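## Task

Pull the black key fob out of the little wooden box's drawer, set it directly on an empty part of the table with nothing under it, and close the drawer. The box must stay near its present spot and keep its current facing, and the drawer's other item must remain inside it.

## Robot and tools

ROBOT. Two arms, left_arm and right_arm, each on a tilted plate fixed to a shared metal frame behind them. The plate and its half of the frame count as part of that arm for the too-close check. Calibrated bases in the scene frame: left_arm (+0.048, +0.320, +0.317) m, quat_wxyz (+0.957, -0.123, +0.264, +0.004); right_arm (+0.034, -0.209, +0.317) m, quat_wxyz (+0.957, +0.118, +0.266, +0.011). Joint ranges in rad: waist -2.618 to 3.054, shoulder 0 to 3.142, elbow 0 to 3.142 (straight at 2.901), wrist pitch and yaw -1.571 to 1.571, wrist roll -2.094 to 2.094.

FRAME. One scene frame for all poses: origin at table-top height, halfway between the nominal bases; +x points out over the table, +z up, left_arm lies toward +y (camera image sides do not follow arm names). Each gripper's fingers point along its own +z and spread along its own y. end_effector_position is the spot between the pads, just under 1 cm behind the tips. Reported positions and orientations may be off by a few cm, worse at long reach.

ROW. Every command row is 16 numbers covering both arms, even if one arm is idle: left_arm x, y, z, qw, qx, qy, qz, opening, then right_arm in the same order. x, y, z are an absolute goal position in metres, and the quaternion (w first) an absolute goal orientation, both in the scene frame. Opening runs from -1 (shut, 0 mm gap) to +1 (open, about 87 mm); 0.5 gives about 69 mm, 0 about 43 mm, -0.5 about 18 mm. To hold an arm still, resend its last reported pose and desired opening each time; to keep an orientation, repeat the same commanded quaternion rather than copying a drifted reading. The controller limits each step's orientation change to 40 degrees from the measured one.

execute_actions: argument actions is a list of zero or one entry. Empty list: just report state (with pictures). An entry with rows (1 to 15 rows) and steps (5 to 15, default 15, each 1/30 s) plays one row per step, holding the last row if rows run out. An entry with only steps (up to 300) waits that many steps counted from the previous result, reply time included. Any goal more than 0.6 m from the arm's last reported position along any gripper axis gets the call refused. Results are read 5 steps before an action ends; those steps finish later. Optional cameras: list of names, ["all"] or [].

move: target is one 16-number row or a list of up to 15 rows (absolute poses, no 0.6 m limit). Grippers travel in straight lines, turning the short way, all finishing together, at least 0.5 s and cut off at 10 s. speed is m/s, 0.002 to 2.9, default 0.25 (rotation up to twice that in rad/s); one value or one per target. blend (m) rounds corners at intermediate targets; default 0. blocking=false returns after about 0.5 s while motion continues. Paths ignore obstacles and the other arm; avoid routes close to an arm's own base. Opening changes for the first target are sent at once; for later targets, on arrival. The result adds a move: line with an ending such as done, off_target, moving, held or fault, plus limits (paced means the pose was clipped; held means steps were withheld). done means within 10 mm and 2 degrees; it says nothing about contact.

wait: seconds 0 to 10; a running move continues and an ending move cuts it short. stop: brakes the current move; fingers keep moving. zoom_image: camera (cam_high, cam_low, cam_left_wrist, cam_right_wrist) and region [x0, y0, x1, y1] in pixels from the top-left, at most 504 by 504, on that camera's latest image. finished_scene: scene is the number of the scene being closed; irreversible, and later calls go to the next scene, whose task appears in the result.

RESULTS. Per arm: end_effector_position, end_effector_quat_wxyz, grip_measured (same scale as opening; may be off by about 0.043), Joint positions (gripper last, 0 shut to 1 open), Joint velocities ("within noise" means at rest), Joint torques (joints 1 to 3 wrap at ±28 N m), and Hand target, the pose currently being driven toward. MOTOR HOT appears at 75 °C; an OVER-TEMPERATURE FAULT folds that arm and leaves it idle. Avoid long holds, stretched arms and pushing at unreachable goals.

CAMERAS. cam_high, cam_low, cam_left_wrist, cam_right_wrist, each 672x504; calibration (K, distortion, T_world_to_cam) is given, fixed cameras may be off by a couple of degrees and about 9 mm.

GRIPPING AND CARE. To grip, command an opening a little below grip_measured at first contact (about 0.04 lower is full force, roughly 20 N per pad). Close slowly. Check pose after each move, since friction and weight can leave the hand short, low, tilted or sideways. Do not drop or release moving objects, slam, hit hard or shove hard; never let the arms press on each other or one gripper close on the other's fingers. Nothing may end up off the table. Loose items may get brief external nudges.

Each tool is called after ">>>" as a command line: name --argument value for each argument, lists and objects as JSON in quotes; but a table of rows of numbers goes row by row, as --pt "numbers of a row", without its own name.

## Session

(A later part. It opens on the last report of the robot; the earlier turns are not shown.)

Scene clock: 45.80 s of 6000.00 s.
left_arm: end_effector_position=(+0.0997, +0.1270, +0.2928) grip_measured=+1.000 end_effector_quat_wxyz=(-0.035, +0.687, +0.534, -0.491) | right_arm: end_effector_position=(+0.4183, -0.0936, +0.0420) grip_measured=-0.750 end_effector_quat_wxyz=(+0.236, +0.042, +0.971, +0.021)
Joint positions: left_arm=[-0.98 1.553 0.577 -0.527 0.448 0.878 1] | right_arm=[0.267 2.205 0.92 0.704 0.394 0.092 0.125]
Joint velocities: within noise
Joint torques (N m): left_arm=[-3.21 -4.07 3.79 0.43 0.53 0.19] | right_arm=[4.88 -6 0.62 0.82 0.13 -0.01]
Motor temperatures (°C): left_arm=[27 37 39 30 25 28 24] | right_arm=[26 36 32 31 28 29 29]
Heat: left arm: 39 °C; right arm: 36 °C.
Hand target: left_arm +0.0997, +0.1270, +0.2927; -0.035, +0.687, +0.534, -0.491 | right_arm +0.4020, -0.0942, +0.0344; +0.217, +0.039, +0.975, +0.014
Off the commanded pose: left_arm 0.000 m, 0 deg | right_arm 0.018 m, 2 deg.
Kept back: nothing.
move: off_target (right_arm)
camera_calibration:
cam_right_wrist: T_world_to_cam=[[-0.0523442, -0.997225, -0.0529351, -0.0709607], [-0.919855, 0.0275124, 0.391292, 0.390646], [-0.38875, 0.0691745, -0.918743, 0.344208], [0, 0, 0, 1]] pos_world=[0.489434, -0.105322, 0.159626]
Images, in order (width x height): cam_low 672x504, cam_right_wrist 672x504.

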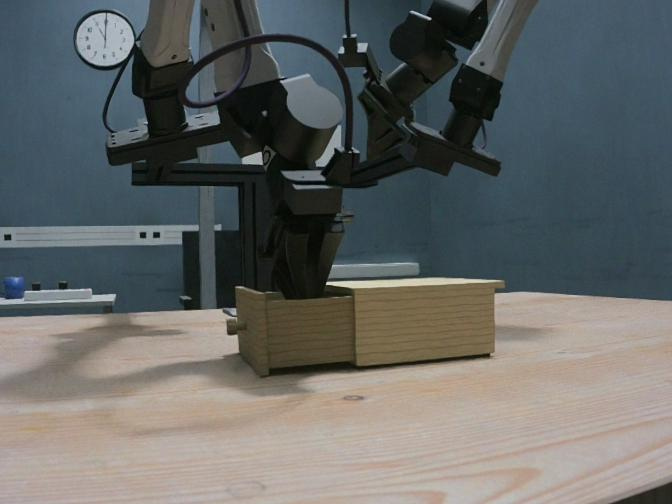

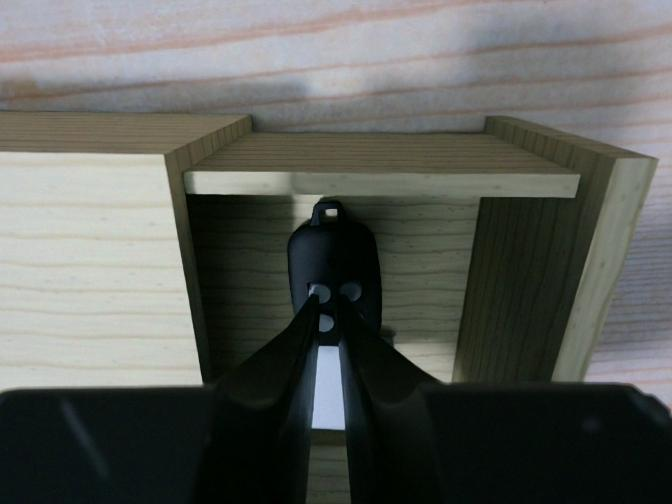

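>>> move --pt "0.0997 0.1270 0.2928 -0.035 0.687 0.534 -0.491 1 0.412 -0.094 0.10 0.2170 0.0388 0.9753 0.0137 -0.75" --pt "0.0997 0.1270 0.2928 -0.035 0.687 0.534 -0.491 1 0.405 -0.11 0.15 0.0037 0.1685 0.9855 0.0215 -0.75" --speed 0.2

>>> zoom_image --camera "cam_low" --region '[230, 120, 390, 280]'

>>> zoom_image --camera "cam_right_wrist" --region '[130, 0, 530, 320]'

>>> zoom_image --camera "cam_low" --region '[190, 230, 520, 390]'

Scene clock: 57.03 s of 6000.00 s.
left_arm: end_effector_position=(+0.0997, +0.1270, +0.2928) grip_measured=+1.000 end_effector_quat_wxyz=(-0.035, +0.687, +0.534, -0.491) | right_arm: end_effector_position=(+0.3877, -0.1060, +0.1388) grip_measured=-0.750 end_effector_quat_wxyz=(-0.015, +0.151, +0.988, +0.014)
Joint positions: left_arm=[-0.98 1.553 0.577 -0.527 0.448 0.878 1] | right_arm=[0.275 1.908 1.197 -0.407 0.333 0.517 0.125]
Joint velocities: within noise
Joint torques (N m): left_arm=[-3.23 -4.07 3.78 0.42 0.53 0.18] | right_arm=[3.04 -10.95 6.06 0.07 -0.03 -0.04]
Motor temperatures (°C): left_arm=[27 37 39 30 25 27 23] | right_arm=[26 37 32 31 28 29 29]
Heat: left arm: 39 °C; right arm: 37 °C.
Hand target: left_arm +0.0997, +0.1270, +0.2927; -0.035, +0.687, +0.534, -0.491 | right_arm +0.4047, -0.1101, +0.1500; +0.004, +0.168, +0.986, +0.022
Off the commanded pose: left_arm 0.000 m, 0 deg | right_arm 0.021 m, 3 deg.
Kept back: nothing.
move: off_target (right_arm)
camera_calibration:
cam_right_wrist: T_world_to_cam=[[-0.278631, -0.960076, -0.0248754, 0.00800326], [-0.593611, 0.1518, 0.790305, 0.156189], [-0.754977, 0.23497, -0.612208, 0.539066], [0, 0, 0, 1]] pos_world=[0.501928, -0.14269, 0.206782]

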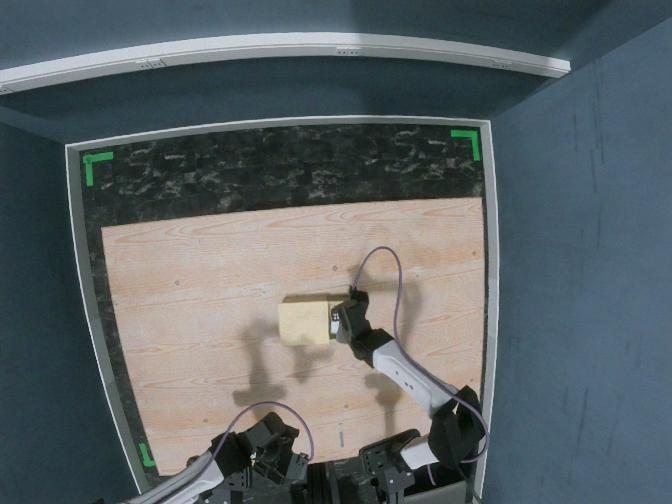

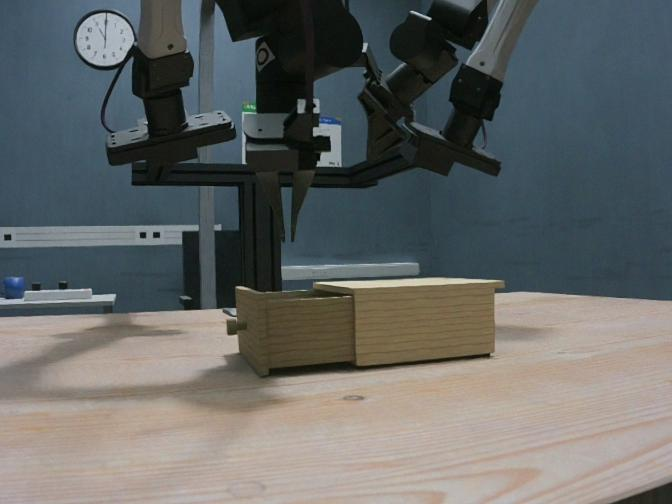

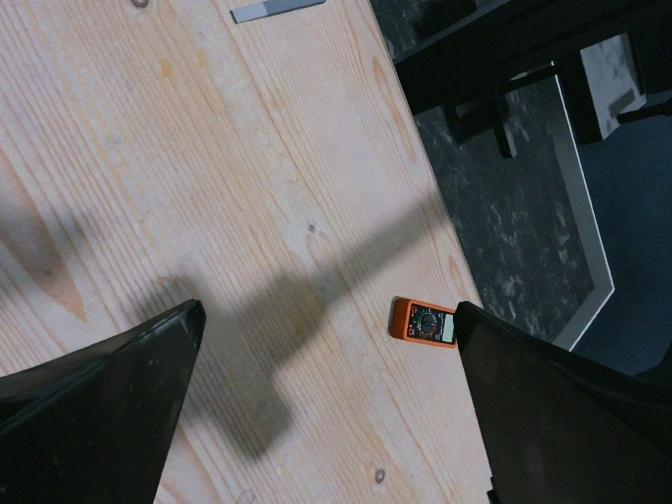

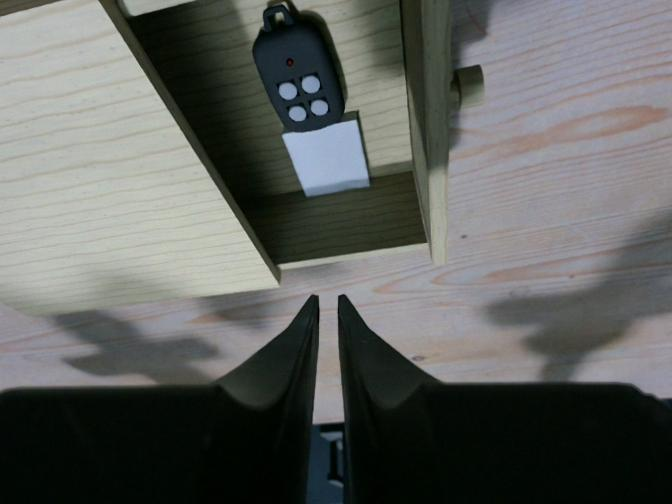

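Scaled by 3.150 from the camera's 672x504 image, which has a finer 960x720 frame.

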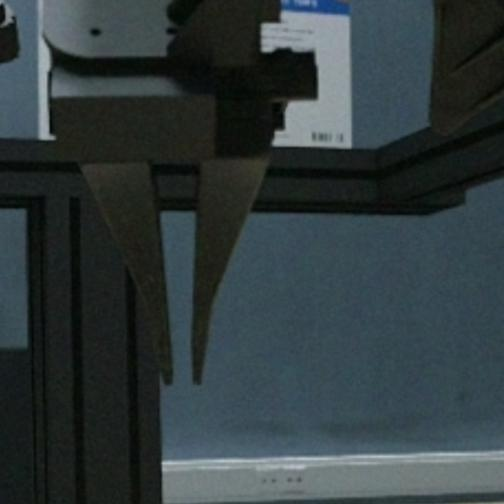

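Scaled by 1.260 from the camera's 672x504 image, which has a finer 960x720 frame.

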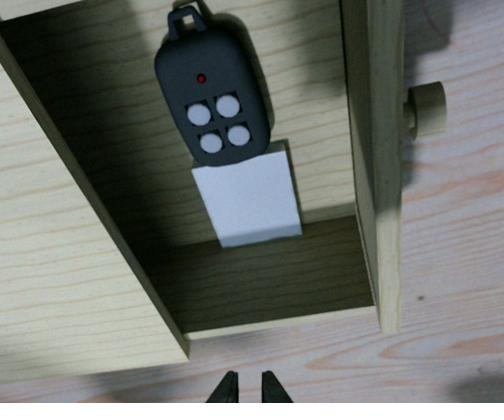

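Scaled by 1.527 from the camera's 672x504 image, which has a finer 960x720 frame.

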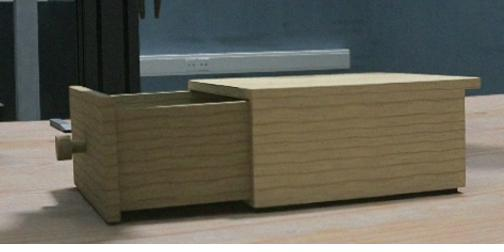

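>>> move --pt "0.0997 0.1270 0.2928 -0.035 0.687 0.534 -0.491 1 0.422 -0.096 0.10 0.2170 0.0388 0.9753 0.0137 -0.75" --pt "0.0997 0.1270 0.2928 -0.035 0.687 0.534 -0.491 1 0.422 -0.096 0.053 0.2170 0.0388 0.9753 0.0137 -0.75" --speed '[0.25, 0.12]' --cameras '["cam_right_wrist", "cam_low"]'

>>> zoom_image --camera "cam_right_wrist" --region '[150, 100, 510, 400]'

Scene clock: 62.87 s of 6000.00 s.
left_arm: end_effector_position=(+0.0997, +0.1270, +0.2928) grip_measured=+1.000 end_effector_quat_wxyz=(-0.035, +0.687, +0.534, -0.491) | right_arm: end_effector_position=(+0.4169, -0.0950, +0.0574) grip_measured=-0.750 end_effector_quat_wxyz=(+0.210, +0.037, +0.977, +0.013)
Joint positions: left_arm=[-0.98 1.553 0.577 -0.527 0.448 0.878 1] | right_arm=[0.284 2.133 0.934 0.554 0.418 0.112 0.125]
Joint velocities: within noise
Joint torques (N m): left_arm=[-3.23 -4.07 3.78 0.44 0.53 0.18] | right_arm=[3.58 -6.35 3.4 1.08 -0.05 -0.2]
Motor temperatures (°C): left_arm=[27 37 39 30 25 27 23] | right_arm=[26 38 32 31 28 29 29]
Heat: left arm: 39 °C; right arm: 38 °C.
Hand target: left_arm +0.0997, +0.1270, +0.2927; -0.035, +0.687, +0.534, -0.491 | right_arm +0.4218, -0.0961, +0.0532; +0.217, +0.039, +0.975, +0.014
Off the commanded pose: left_arm 0.000 m, 0 deg | right_arm 0.007 m, 1 deg.
Kept back: nothing.
move: done
camera_calibration:
cam_right_wrist: T_world_to_cam=[[-0.0465934, -0.998371, -0.0329424, -0.0752588], [-0.897481, 0.0273599, 0.440204, 0.371173], [-0.438586, 0.0500758, -0.897293, 0.37561], [0, 0, 0, 1]] pos_world=[0.494351, -0.1041, 0.171162]
Images, in order (width x height): cam_low 672x504, cam_right_wrist 672x504.

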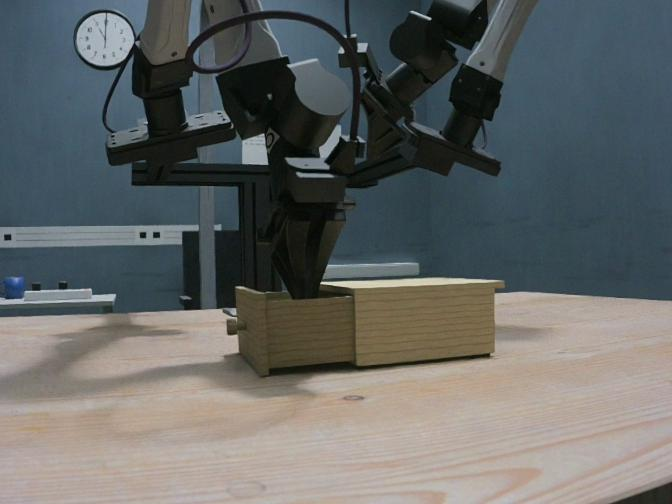

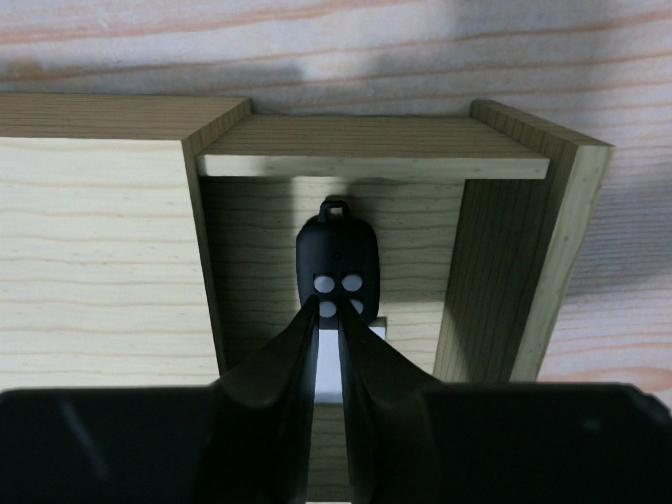

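Scaled by 1.400 from the camera's 672x504 image, which has a finer 960x720 frame.

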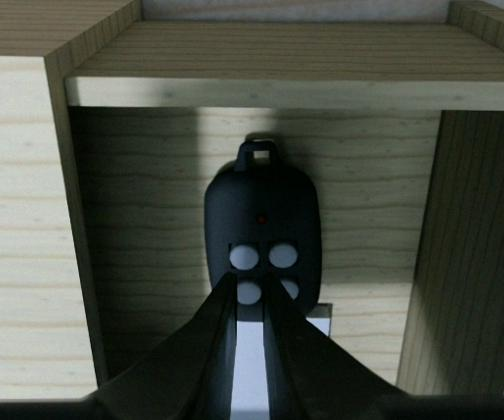

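>>> move --pt "0.0997 0.1270 0.2928 -0.035 0.687 0.534 -0.491 1 0.421 -0.097 0.035 0.2170 0.0388 0.9753 0.0137 -0.75" --pt "0.0997 0.1270 0.2928 -0.035 0.687 0.534 -0.491 1 0.413 -0.111 0.034 0.2170 0.0388 0.9753 0.0137 -0.75" --speed 0.06 --cameras '["cam_right_wrist", "cam_low"]'

>>> zoom_image --camera "cam_right_wrist" --region '[150, 100, 510, 400]'

>>> zoom_image --camera "cam_low" --region '[190, 230, 520, 390]'

Scene clock: 65.00 s of 6000.00 s.
left_arm: end_effector_position=(+0.0997, +0.1270, +0.2928) grip_measured=+1.000 end_effector_quat_wxyz=(-0.035, +0.687, +0.534, -0.491) | right_arm: end_effector_position=(+0.4136, -0.0970, +0.0404) grip_measured=-0.750 end_effector_quat_wxyz=(+0.218, +0.034, +0.975, +0.028)
Joint positions: left_arm=[-0.98 1.553 0.577 -0.527 0.448 0.878 1] | right_arm=[0.25 2.192 0.925 0.649 0.361 0.086 0.125]
Joint velocities: within noise
Joint torques (N m): left_arm=[-3.18 -4.1 3.78 0.43 0.53 0.17] | right_arm=[1.58 -7.08 1.63 1.04 0.08 -0.33]
Motor temperatures (°C): left_arm=[27 37 39 30 25 27 23] | right_arm=[26 38 32 31 28 29 29]
Heat: left arm: 39 °C; right arm: 38 °C.
Hand target: left_arm +0.0997, +0.1270, +0.2927; -0.035, +0.687, +0.534, -0.491 | right_arm +0.4127, -0.1110, +0.0343; +0.217, +0.039, +0.975, +0.014
Off the commanded pose: left_arm 0.000 m, 0 deg | right_arm 0.015 m, 2 deg.
Kept back: nothing.
move: off_target (right_arm)
camera_calibration:
cam_right_wrist: T_world_to_cam=[[-0.0354513, -0.997425, -0.0623433, -0.0813566], [-0.90511, 0.00559714, 0.42514, 0.377454], [-0.423696, 0.0714993, -0.902978, 0.355048], [0, 0, 0, 1]] pos_world=[0.489186, -0.108645, 0.155057]
Images, in order (width x height): cam_low 672x504, cam_right_wrist 672x504.

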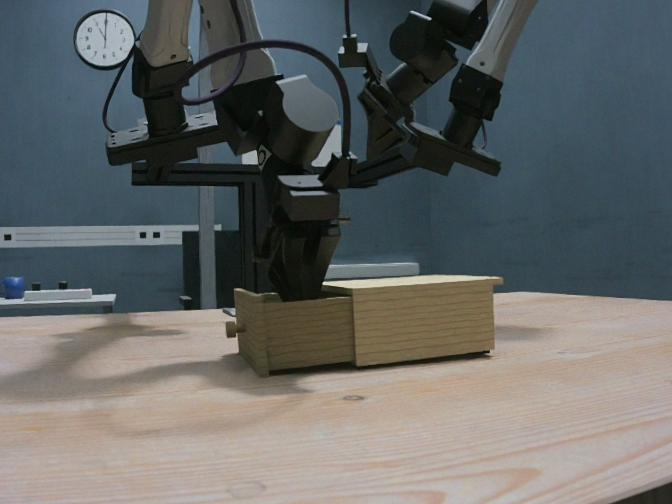

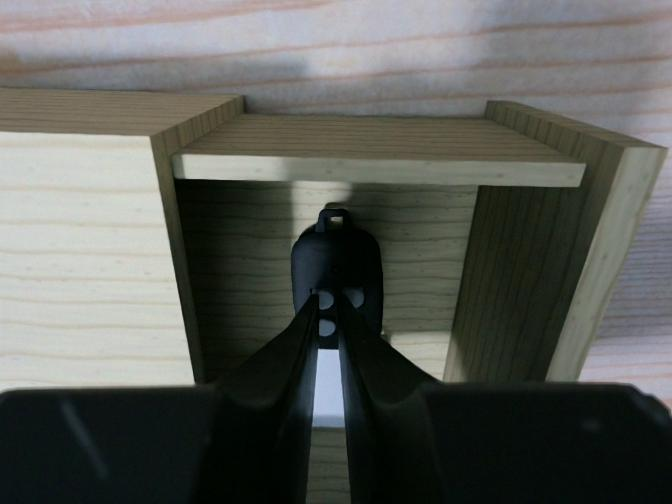

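Scaled by 1.400 from the camera's 672x504 image, which has a finer 960x720 frame.

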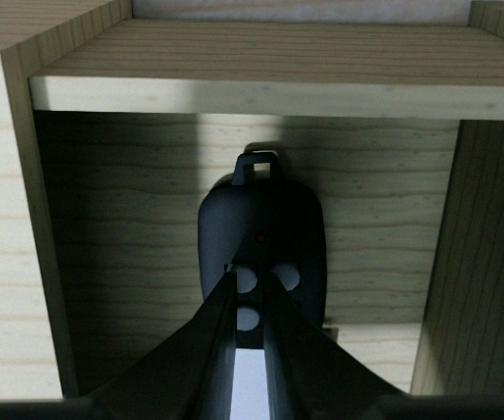

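Scaled by 1.527 from the camera's 672x504 image, which has a finer 960x720 frame.

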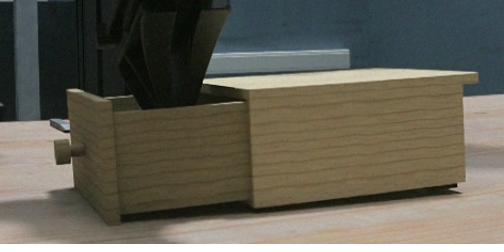

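>>> move --pt "0.0997 0.1270 0.2928 -0.035 0.687 0.534 -0.491 1 0.413 -0.115 0.040 0.2170 0.0388 0.9753 0.0137 -0.75" --pt "0.0997 0.1270 0.2928 -0.035 0.687 0.534 -0.491 1 0.411 -0.123 0.039 0.2170 0.0388 0.9753 0.0137 -0.75" --speed 0.06 --cameras '["cam_right_wrist", "cam_low"]'

>>> zoom_image --camera "cam_right_wrist" --region '[150, 100, 510, 400]'

>>> zoom_image --camera "cam_low" --region '[190, 230, 520, 390]'

Scene clock: 66.10 s of 6000.00 s.
left_arm: end_effector_position=(+0.0997, +0.1270, +0.2928) grip_measured=+1.000 end_effector_quat_wxyz=(-0.035, +0.687, +0.534, -0.491) | right_arm: end_effector_position=(+0.4126, -0.0985, +0.0403) grip_measured=-0.750 end_effector_quat_wxyz=(+0.223, +0.036, +0.973, +0.047)
Joint positions: left_arm=[-0.98 1.553 0.577 -0.527 0.448 0.878 1] | right_arm=[0.23 2.187 0.9 0.688 0.309 0.079 0.125]
Joint velocities: within noise
Joint torques (N m): left_arm=[-3.17 -4.08 3.78 0.43 0.54 0.19] | right_arm=[1.1 -9.01 0.57 0.76 0.36 -0.39]
Motor temperatures (°C): left_arm=[27 37 39 30 25 27 23] | right_arm=[26 38 31 31 28 29 29]
Heat: left arm: 39 °C; right arm: 38 °C.
Hand target: left_arm +0.0997, +0.1270, +0.2927; -0.035, +0.687, +0.534, -0.491 | right_arm +0.4107, -0.1222, +0.0389; +0.217, +0.039, +0.975, +0.014
Off the commanded pose: left_arm 0.000 m, 0 deg | right_arm 0.025 m, 4 deg.
Kept back: nothing.
move: off_target (right_arm)
camera_calibration:
cam_right_wrist: T_world_to_cam=[[-0.0290803, -0.994599, -0.0996313, -0.0836796], [-0.910532, -0.0147665, 0.413176, 0.377204], [-0.412416, 0.102733, -0.905185, 0.353267], [0, 0, 0, 1]] pos_world=[0.486716, -0.11395, 0.155584]
Images, in order (width x height): cam_low 672x504, cam_right_wrist 672x504.

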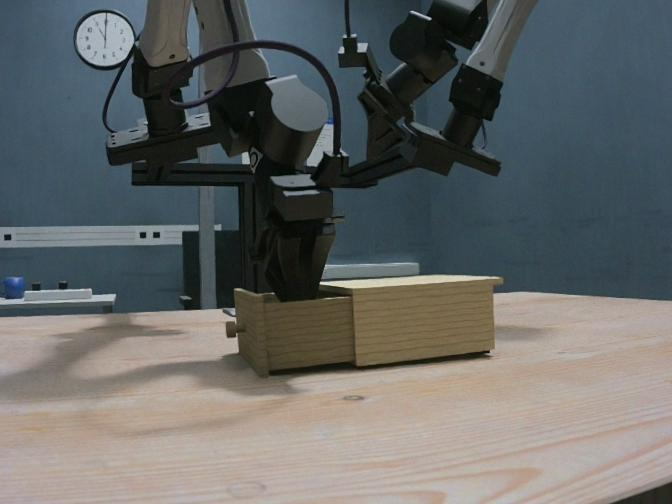

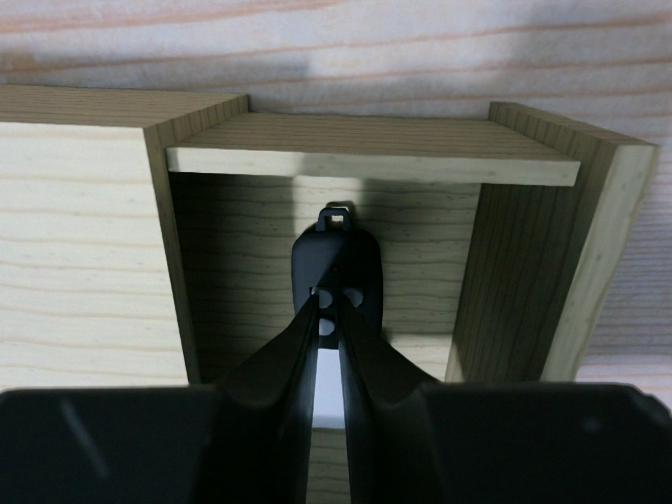

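Scaled by 1.400 from the camera's 672x504 image, which has a finer 960x720 frame.

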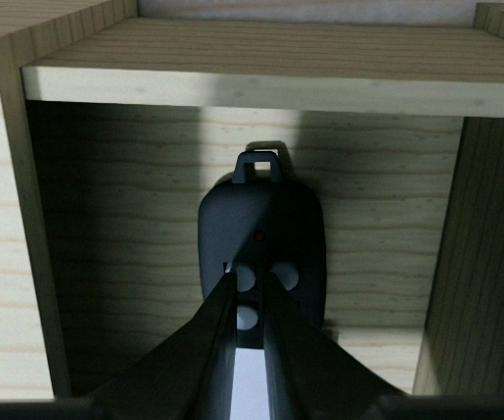

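Scaled by 1.527 from the camera's 672x504 image, which has a finer 960x720 frame.

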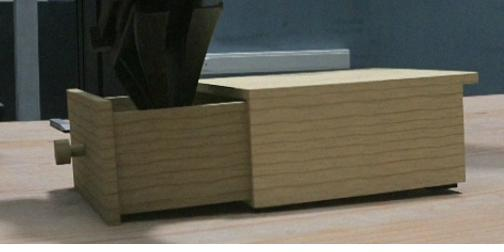

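>>> move --target '[0.0997, 0.1270, 0.2928, -0.035, 0.687, 0.534, -0.491, 1, 0.412, -0.120, 0.046, 0.2170, 0.0388, 0.9753, 0.0137, -0.75]' --speed 0.06 --cameras '["cam_right_wrist", "cam_low"]'

>>> zoom_image --camera "cam_right_wrist" --region '[150, 100, 510, 400]'

>>> zoom_image --camera "cam_low" --region '[190, 230, 520, 390]'

Scene clock: 67.10 s of 6000.00 s.
left_arm: end_effector_position=(+0.0997, +0.1270, +0.2928) grip_measured=+1.000 end_effector_quat_wxyz=(-0.035, +0.687, +0.534, -0.491) | right_arm: end_effector_position=(+0.4111, -0.1020, +0.0413) grip_measured=-0.750 end_effector_quat_wxyz=(+0.221, +0.036, +0.974, +0.040)
Joint positions: left_arm=[-0.98 1.553 0.577 -0.527 0.448 0.878 1] | right_arm=[0.229 2.179 0.893 0.682 0.322 0.078 0.125]
Joint velocities: within noise
Joint torques (N m): left_arm=[-3.22 -4.11 3.78 0.43 0.54 0.18] | right_arm=[2.48 -10.26 0.55 0.65 0.37 -0.3]
Motor temperatures (°C): left_arm=[27 37 39 30 25 27 23] | right_arm=[26 38 31 31 28 29 29]
Heat: left arm: 39 °C; right arm: 38 °C.
Hand target: left_arm +0.0997, +0.1270, +0.2927; -0.035, +0.687, +0.534, -0.491 | right_arm +0.4119, -0.1196, +0.0456; +0.217, +0.039, +0.975, +0.014
Off the commanded pose: left_arm 0.000 m, 0 deg | right_arm 0.019 m, 3 deg.
Kept back: nothing.
move: off_target (right_arm)
camera_calibration:
cam_right_wrist: T_world_to_cam=[[-0.0329969, -0.995726, -0.0862589, -0.0861671], [-0.90868, -0.00605104, 0.41745, 0.375372], [-0.416188, 0.0921562, -0.904596, 0.354307], [0, 0, 0, 1]] pos_world=[0.485708, -0.116179, 0.156373]
Images, in order (width x height): cam_low 672x504, cam_right_wrist 672x504.

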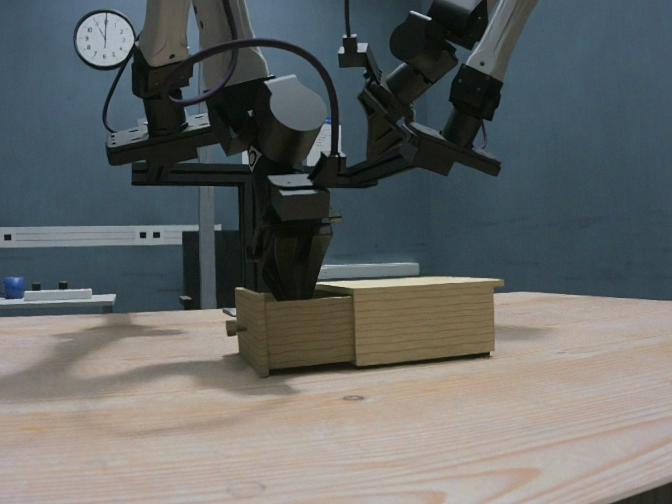

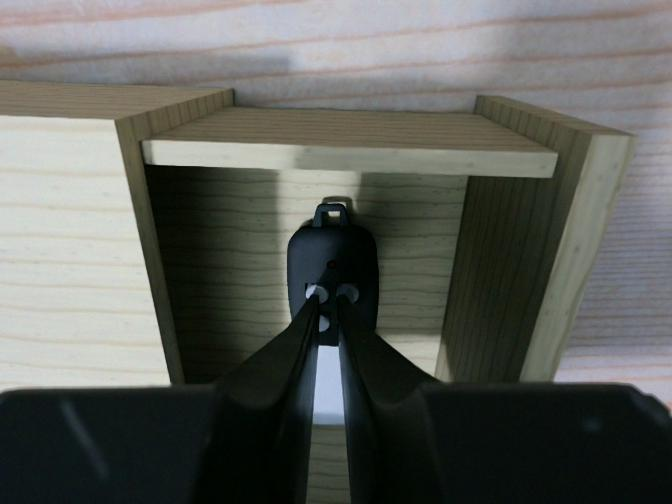

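Scaled by 1.400 from the camera's 672x504 image, which has a finer 960x720 frame.

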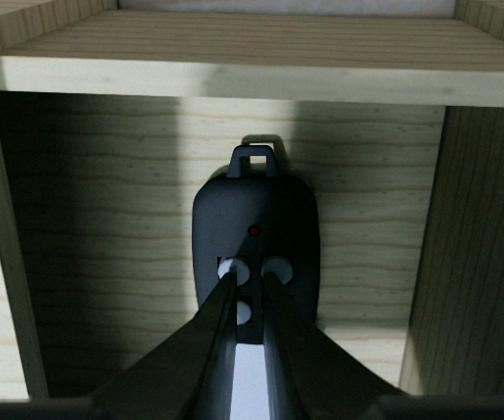

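Scaled by 1.527 from the camera's 672x504 image, which has a finer 960x720 frame.

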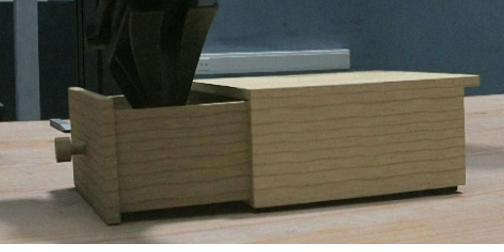

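>>> execute_actions --actions '[]' --cameras '["all"]'

Scene clock: 68.63 s of 6000.00 s.
left_arm: end_effector_position=(+0.0997, +0.1270, +0.2928) grip_measured=+1.000 end_effector_quat_wxyz=(-0.035, +0.687, +0.534, -0.491) | right_arm: end_effector_position=(+0.4111, -0.1020, +0.0413) grip_measured=-0.750 end_effector_quat_wxyz=(+0.221, +0.036, +0.974, +0.040)
Joint positions: left_arm=[-0.98 1.553 0.577 -0.527 0.448 0.878 1] | right_arm=[0.229 2.179 0.893 0.682 0.322 0.078 0.125]
Joint velocities: within noise
Joint torques (N m): left_arm=[-3.18 -4.08 3.82 0.43 0.53 0.18] | right_arm=[2.52 -10.18 0.65 0.67 0.35 -0.29]
Motor temperatures (°C): left_arm=[27 37 39 30 25 27 23] | right_arm=[26 38 31 31 28 29 29]
Heat: left arm: 39 °C; right arm: 38 °C.
Hand target: left_arm +0.0997, +0.1270, +0.2927; -0.035, +0.687, +0.534, -0.491 | right_arm +0.4119, -0.1195, +0.0456; +0.217, +0.039, +0.975, +0.014
Off the commanded pose: left_arm 0.000 m, 0 deg | right_arm 0.019 m, 3 deg.
Steps of this call (1-46: nothing new was sent). Readings (end_effector_position of left_arm | right_arm):
1: (+0.0997, +0.1270, +0.2928) | (+0.4111, -0.1020, +0.0413)
2: (+0.0997, +0.1270, +0.2928) | (+0.4111, -0.1020, +0.0413)
4: (+0.0997, +0.1270, +0.2928) | (+0.4111, -0.1020, +0.0413)
8: (+0.0997, +0.1270, +0.2928) | (+0.4111, -0.1020, +0.0413)
46: the state above
camera_calibration:
cam_right_wrist: T_world_to_cam=[[-0.0329969, -0.995726, -0.0862589, -0.0861671], [-0.90868, -0.00605104, 0.41745, 0.375372], [-0.416188, 0.0921562, -0.904596, 0.354307], [0, 0, 0, 1]] pos_world=[0.485708, -0.116179, 0.156373]

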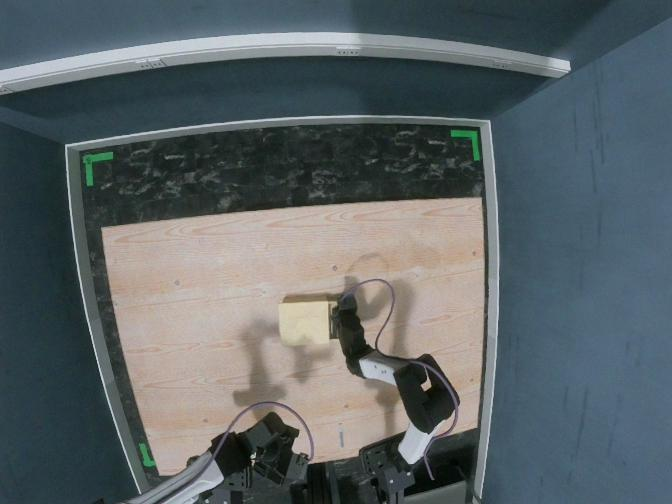

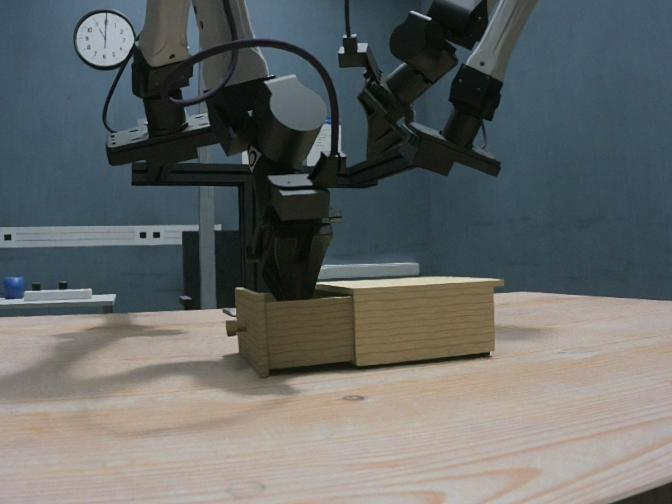

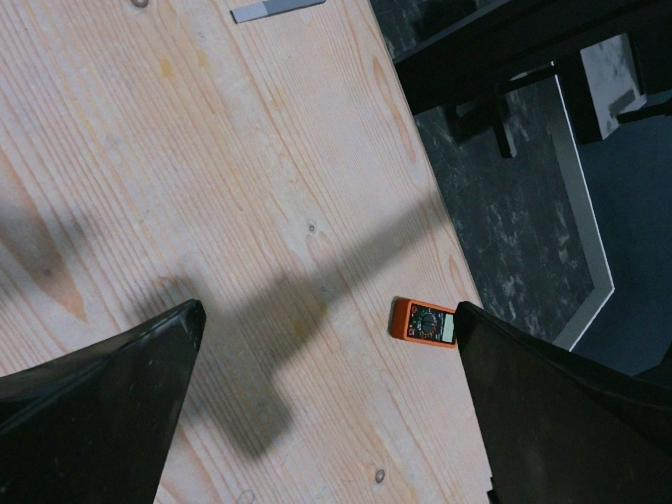

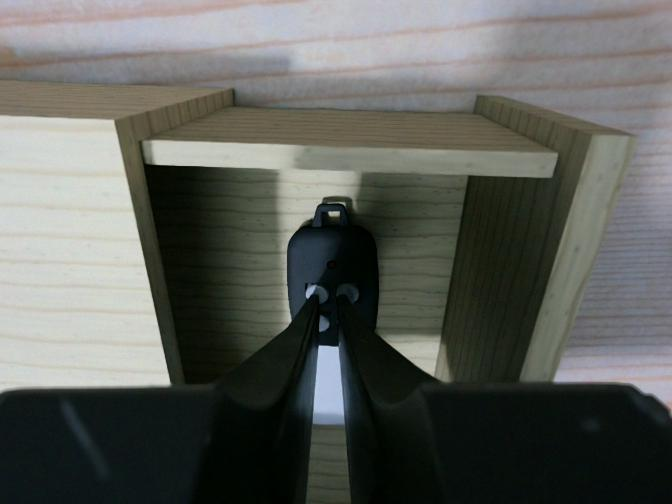

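>>> move --target '[0.0997, 0.1270, 0.2928, -0.035, 0.687, 0.534, -0.491, 1, 0.398, -0.110, 0.046, 0.2170, 0.0388, 0.9753, 0.0137, -0.75]' --speed 0.06 --cameras '["cam_right_wrist"]'

Scene clock: 70.80 s of 6000.00 s.
left_arm: end_effector_position=(+0.0997, +0.1270, +0.2928) grip_measured=+1.000 end_effector_quat_wxyz=(-0.035, +0.687, +0.534, -0.491) | right_arm: end_effector_position=(+0.4072, -0.1074, +0.0425) grip_measured=-0.750 end_effector_quat_wxyz=(+0.230, +0.042, +0.972, +0.025)
Joint positions: left_arm=[-0.98 1.553 0.577 -0.527 0.448 0.878 1] | right_arm=[0.233 2.179 0.862 0.731 0.358 0.079 0.125]
Joint velocities: within noise
Joint torques (N m): left_arm=[-3.21 -4.11 3.75 0.44 0.53 0.18] | right_arm=[5.18 -9.05 -0.27 0.65 0.2 -0.09]
Motor temperatures (°C): left_arm=[27 37 39 30 25 27 23] | right_arm=[26 38 31 31 28 29 29]
Heat: left arm: 39 °C; right arm: 38 °C.
Hand target: left_arm +0.0997, +0.1270, +0.2927; -0.035, +0.687, +0.534, -0.491 | right_arm +0.3981, -0.1101, +0.0458; +0.218, +0.039, +0.975, +0.014
Off the commanded pose: left_arm 0.000 m, 0 deg | right_arm 0.010 m, 2 deg.
Kept back: nothing.
move: done
camera_calibration:
cam_right_wrist: T_world_to_cam=[[-0.0509443, -0.996888, -0.0601608, -0.0855164], [-0.915215, 0.0224901, 0.402337, 0.377677], [-0.399732, 0.0755568, -0.913513, 0.346216], [0, 0, 0, 1]] pos_world=[0.479693, -0.119903, 0.159175]
Images, in order (width x height): cam_right_wrist 672x504.

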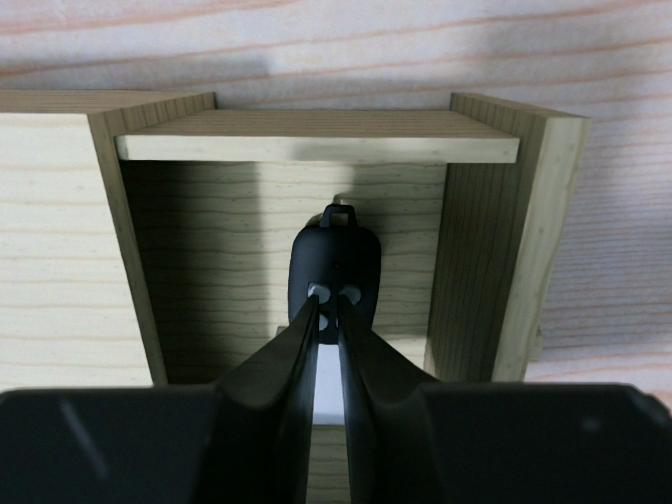

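>>> zoom_image --camera "cam_right_wrist" --region '[270, 180, 410, 340]'

>>> move --target '[0.0997, 0.1270, 0.2928, -0.035, 0.687, 0.534, -0.491, 1, 0.415, -0.1065, 0.10, 0.2170, 0.0388, 0.9753, 0.0137, -0.38]' --speed 0.15 --cameras '["cam_right_wrist"]'

Scaled by 3.150 from the camera's 672x504 image, which has a finer 960x720 frame.

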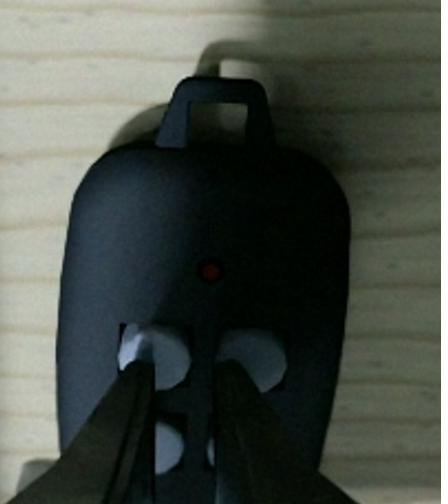

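Scene clock: 72.87 s of 6000.00 s.
left_arm: end_effector_position=(+0.0997, +0.1270, +0.2928) grip_measured=+1.000 end_effector_quat_wxyz=(-0.035, +0.687, +0.534, -0.491) | right_arm: end_effector_position=(+0.4039, -0.1080, +0.0884) grip_measured=-0.380 end_effector_quat_wxyz=(+0.201, +0.030, +0.979, +0.013)
Joint positions: left_arm=[-0.98 1.553 0.577 -0.527 0.448 0.878 1] | right_arm=[0.288 1.985 0.832 0.488 0.417 0.11 0.31]
Joint velocities: within noise
Joint torques (N m): left_arm=[-3.22 -4.08 3.74 0.43 0.53 0.17] | right_arm=[5.3 -9.91 2.86 0.88 0.2 -0.03]
Motor temperatures (°C): left_arm=[27 37 39 30 25 27 23] | right_arm=[26 38 31 31 28 29 29]
Heat: left arm: 39 °C; right arm: 38 °C.
Hand target: left_arm +0.0997, +0.1270, +0.2927; -0.035, +0.687, +0.534, -0.491 | right_arm +0.4148, -0.1064, +0.0997; +0.217, +0.039, +0.975, +0.014
Off the commanded pose: left_arm 0.000 m, 0 deg | right_arm 0.016 m, 2 deg.
Kept back: nothing.
move: off_target (right_arm)
camera_calibration:
cam_right_wrist: T_world_to_cam=[[-0.0335423, -0.998978, -0.0302799, -0.0934403], [-0.889994, 0.0160706, 0.45569, 0.3406], [-0.454738, 0.0422338, -0.889623, 0.403262], [0, 0, 0, 1]] pos_world=[0.483376, -0.11585, 0.200714]
Images, in order (width x height): cam_right_wrist 672x504.

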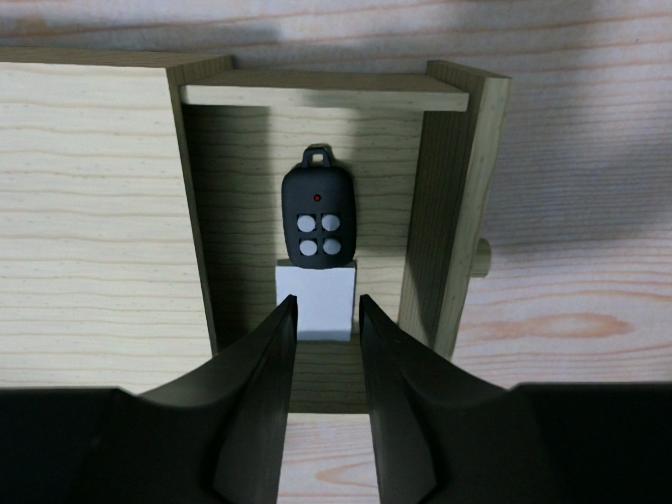

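>>> move --target '[0.0997, 0.1270, 0.2928, -0.035, 0.687, 0.534, -0.491, 1, 0.448, -0.100, 0.085, 0.1052, 0.0370, 0.9936, 0.0180, -0.38]' --speed 0.15 --cameras '["cam_right_wrist"]'

Scene clock: 76.20 s of 6000.00 s.
left_arm: end_effector_position=(+0.0997, +0.1270, +0.2928) grip_measured=+1.000 end_effector_quat_wxyz=(-0.035, +0.687, +0.534, -0.491) | right_arm: end_effector_position=(+0.4458, -0.0986, +0.0906) grip_measured=-0.380 end_effector_quat_wxyz=(+0.109, +0.028, +0.994, +0.017)
Joint positions: left_arm=[-0.98 1.553 0.577 -0.527 0.448 0.878 1] | right_arm=[0.27 2.059 1.232 -0.034 0.374 0.174 0.31]
Joint velocities: within noise
Joint torques (N m): left_arm=[-3.21 -4.1 3.78 0.43 0.53 0.19] | right_arm=[3.66 -7.28 6.2 0.52 -0.07 -0.01]
Motor temperatures (°C): left_arm=[27 37 39 29 25 27 23] | right_arm=[26 38 31 31 28 29 29]
Heat: left arm: 39 °C; right arm: 38 °C.
Hand target: left_arm +0.0997, +0.1270, +0.2927; -0.035, +0.687, +0.534, -0.491 | right_arm +0.4478, -0.1001, +0.0851; +0.105, +0.037, +0.994, +0.018
Off the commanded pose: left_arm 0.000 m, 0 deg | right_arm 0.006 m, 1 deg.
Kept back: nothing.
move: done
camera_calibration:
cam_right_wrist: T_world_to_cam=[[-0.0321961, -0.998772, -0.0376496, -0.0824599], [-0.789927, 0.00234882, 0.613196, 0.316408], [-0.612355, 0.0494829, -0.789033, 0.485801], [0, 0, 0, 1]] pos_world=[0.544767, -0.107141, 0.186188]
Images, in order (width x height): cam_right_wrist 672x504.

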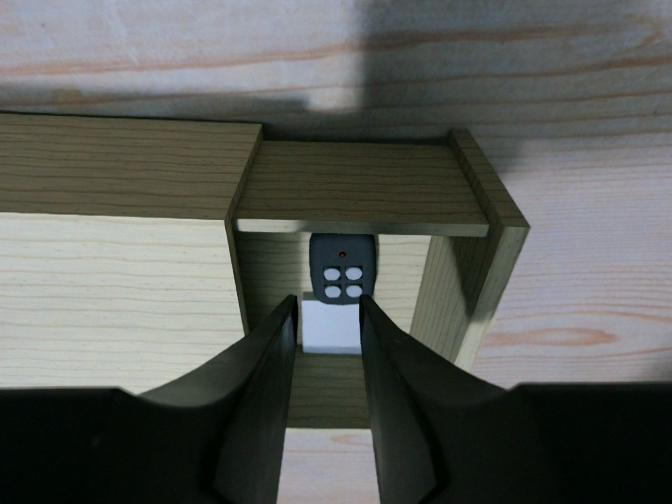

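>>> move --target '[0.0997, 0.1270, 0.2928, -0.035, 0.687, 0.534, -0.491, 1, 0.4415, -0.1025, 0.050, 0.1052, 0.0370, 0.9936, 0.0180, -0.40]' --speed 0.1 --cameras '["cam_right_wrist", "cam_low"]'

Scene clock: 78.40 s of 6000.00 s.
left_arm: end_effector_position=(+0.0997, +0.1270, +0.2928) grip_measured=+1.000 end_effector_quat_wxyz=(-0.035, +0.687, +0.534, -0.491) | right_arm: end_effector_position=(+0.4347, -0.1015, +0.0556) grip_measured=-0.400 end_effector_quat_wxyz=(+0.097, +0.034, +0.995, +0.016)
Joint positions: left_arm=[-0.98 1.553 0.577 -0.527 0.448 0.878 1] | right_arm=[0.236 2.158 1.243 0.038 0.353 0.166 0.3]
Joint velocities: within noise
Joint torques (N m): left_arm=[-3.21 -4.11 3.74 0.43 0.53 0.17] | right_arm=[3.64 -7.42 5.04 0.79 -0.09 -0.23]
Motor temperatures (°C): left_arm=[27 37 39 29 25 27 23] | right_arm=[26 38 31 31 28 29 29]
Heat: left arm: 39 °C; right arm: 38 °C.
Hand target: left_arm +0.0997, +0.1270, +0.2927; -0.035, +0.687, +0.534, -0.491 | right_arm +0.4414, -0.1026, +0.0503; +0.105, +0.037, +0.994, +0.018
Off the commanded pose: left_arm 0.000 m, 0 deg | right_arm 0.009 m, 1 deg.
Kept back: nothing.
move: done
camera_calibration:
cam_right_wrist: T_world_to_cam=[[-0.0433041, -0.998424, -0.0356831, -0.0822132], [-0.775033, 0.011034, 0.631825, 0.322587], [-0.630436, 0.0550162, -0.774289, 0.459166], [0, 0, 0, 1]] pos_world=[0.53593, -0.110905, 0.148775]
Images, in order (width x height): cam_low 672x504, cam_right_wrist 672x504.

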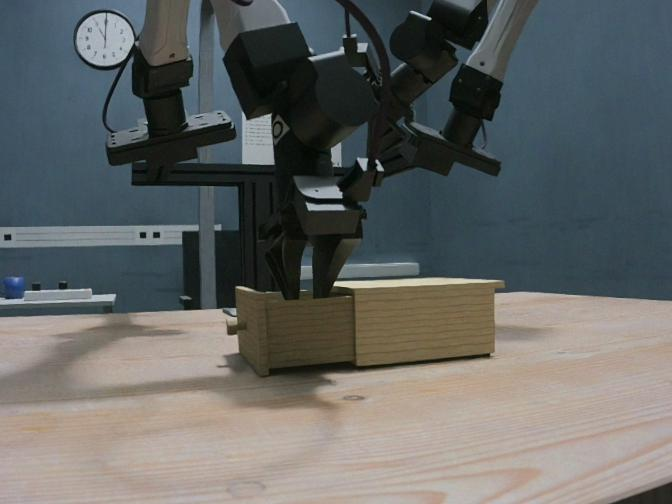

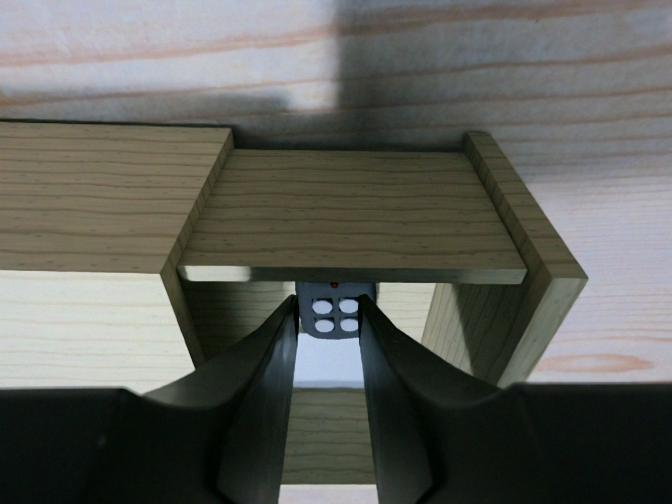

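>>> move --pt "0.0997 0.1270 0.2928 -0.035 0.687 0.534 -0.491 1 0.4465 -0.1030 0.046 0.1052 0.0370 0.9936 0.0180 -0.40" --pt "0.0997 0.1270 0.2928 -0.035 0.687 0.534 -0.491 1 0.4455 -0.1030 0.036 0.1052 0.0370 0.9936 0.0180 -0.40" --speed 0.06 --cameras '["cam_right_wrist", "cam_low"]'

Scene clock: 79.97 s of 6000.00 s.
left_arm: end_effector_position=(+0.0997, +0.1270, +0.2928) grip_measured=+1.000 end_effector_quat_wxyz=(-0.035, +0.687, +0.534, -0.491) | right_arm: end_effector_position=(+0.4373, -0.1015, +0.0417) grip_measured=-0.400 end_effector_quat_wxyz=(+0.095, +0.033, +0.995, +0.016)
Joint positions: left_arm=[-0.98 1.553 0.577 -0.527 0.448 0.878 1] | right_arm=[0.224 2.208 1.281 0.05 0.345 0.156 0.3]
Joint velocities: within noise
Joint torques (N m): left_arm=[-3.17 -4.08 3.78 0.43 0.53 0.18] | right_arm=[3.64 -7.51 5.33 0.75 -0.1 -0.25]
Motor temperatures (°C): left_arm=[27 37 39 29 25 27 23] | right_arm=[26 38 31 31 28 29 29]
Heat: left arm: 39 °C; right arm: 38 °C.
Hand target: left_arm +0.0997, +0.1270, +0.2927; -0.035, +0.687, +0.534, -0.491 | right_arm +0.4453, -0.1031, +0.0363; +0.105, +0.037, +0.994, +0.018
Off the commanded pose: left_arm 0.000 m, 0 deg | right_arm 0.010 m, 1 deg.
Kept back: nothing.
move: done
camera_calibration:
cam_right_wrist: T_world_to_cam=[[-0.041622, -0.998513, -0.0351977, -0.0834871], [-0.772747, 0.00984003, 0.634638, 0.332109], [-0.633349, 0.0536138, -0.772007, 0.451027], [0, 0, 0, 1]] pos_world=[0.538819, -0.110812, 0.134489]
Images, in order (width x height): cam_low 672x504, cam_right_wrist 672x504.

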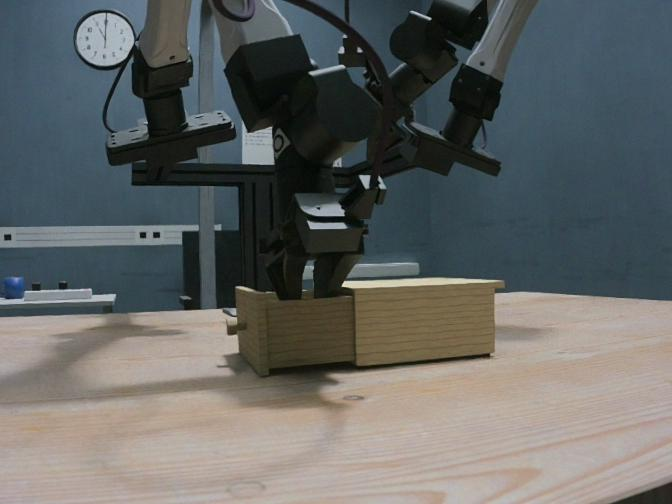

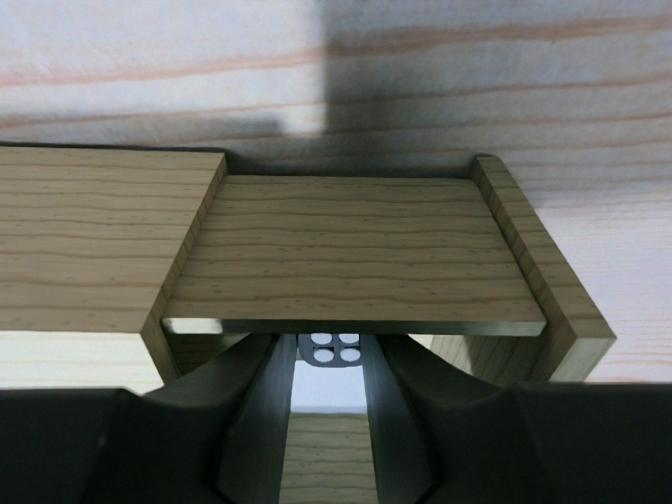

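>>> move --pt "0.0997 0.1270 0.2928 -0.035 0.687 0.534 -0.491 1 0.4475 -0.1038 0.0345 0.1052 0.0370 0.9936 0.0180 -0.40" --pt "0.0997 0.1270 0.2928 -0.035 0.687 0.534 -0.491 1 0.4475 -0.1038 0.0250 0.1052 0.0370 0.9936 0.0180 -0.40" --speed 0.05 --cameras '["cam_right_wrist", "cam_low"]'

Scene clock: 80.90 s of 6000.00 s.
left_arm: end_effector_position=(+0.0997, +0.1270, +0.2928) grip_measured=+1.000 end_effector_quat_wxyz=(-0.035, +0.687, +0.534, -0.491) | right_arm: end_effector_position=(+0.4424, -0.1019, +0.0390) grip_measured=-0.400 end_effector_quat_wxyz=(+0.098, +0.030, +0.995, +0.016)
Joint positions: left_arm=[-0.98 1.553 0.577 -0.527 0.448 0.878 1] | right_arm=[0.22 2.221 1.304 0.048 0.342 0.144 0.3]
Joint velocities: within noise
Joint torques (N m): left_arm=[-3.25 -4.11 3.73 0.42 0.53 0.19] | right_arm=[3.14 -5.82 5.6 0.95 -0.13 -0.2]
Motor temperatures (°C): left_arm=[27 37 39 29 25 27 23] | right_arm=[26 38 31 31 28 29 29]
Heat: left arm: 39 °C; right arm: 38 °C.
Hand target: left_arm +0.0997, +0.1270, +0.2927; -0.035, +0.687, +0.534, -0.491 | right_arm +0.4469, -0.1042, +0.0258; +0.105, +0.037, +0.994, +0.018
Off the commanded pose: left_arm 0.000 m, 0 deg | right_arm 0.015 m, 1 deg.
Kept back: nothing.
move: off_target (right_arm)
camera_calibration:
cam_right_wrist: T_world_to_cam=[[-0.0351333, -0.99877, -0.0349763, -0.0865759], [-0.776489, 0.00524823, 0.630109, 0.339213], [-0.62915, 0.0492966, -0.775719, 0.450079], [0, 0, 0, 1]] pos_world=[0.543521, -0.110437, 0.132366]
Images, in order (width x height): cam_low 672x504, cam_right_wrist 672x504.

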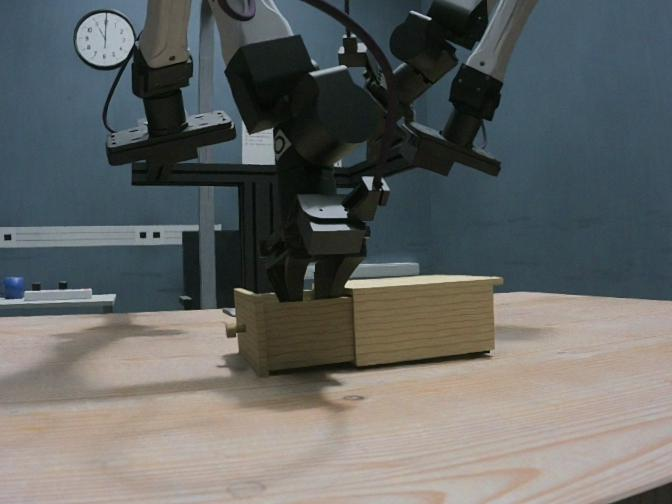

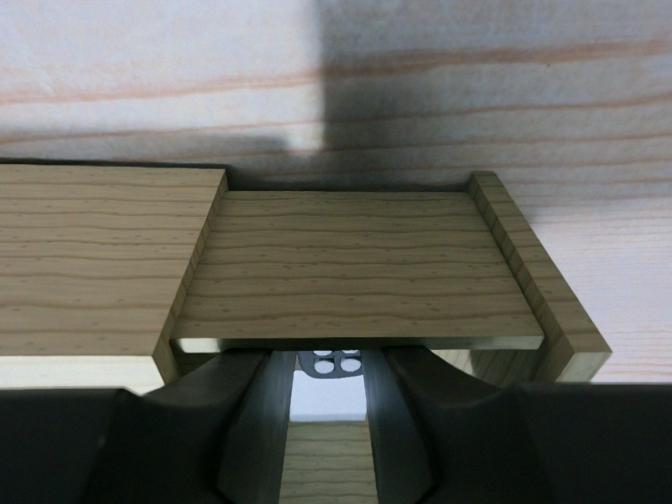

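>>> zoom_image --camera "cam_right_wrist" --region '[160, 310, 480, 450]'

>>> zoom_image --camera "cam_low" --region '[190, 230, 520, 390]'

Scaled by 1.575 from the camera's 672x504 image, which has a finer 960x720 frame.

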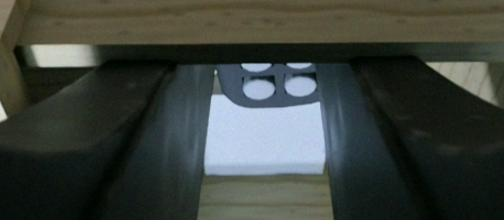

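Scaled by 1.527 from the camera's 672x504 image, which has a finer 960x720 frame.

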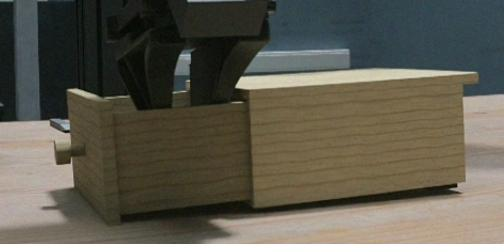

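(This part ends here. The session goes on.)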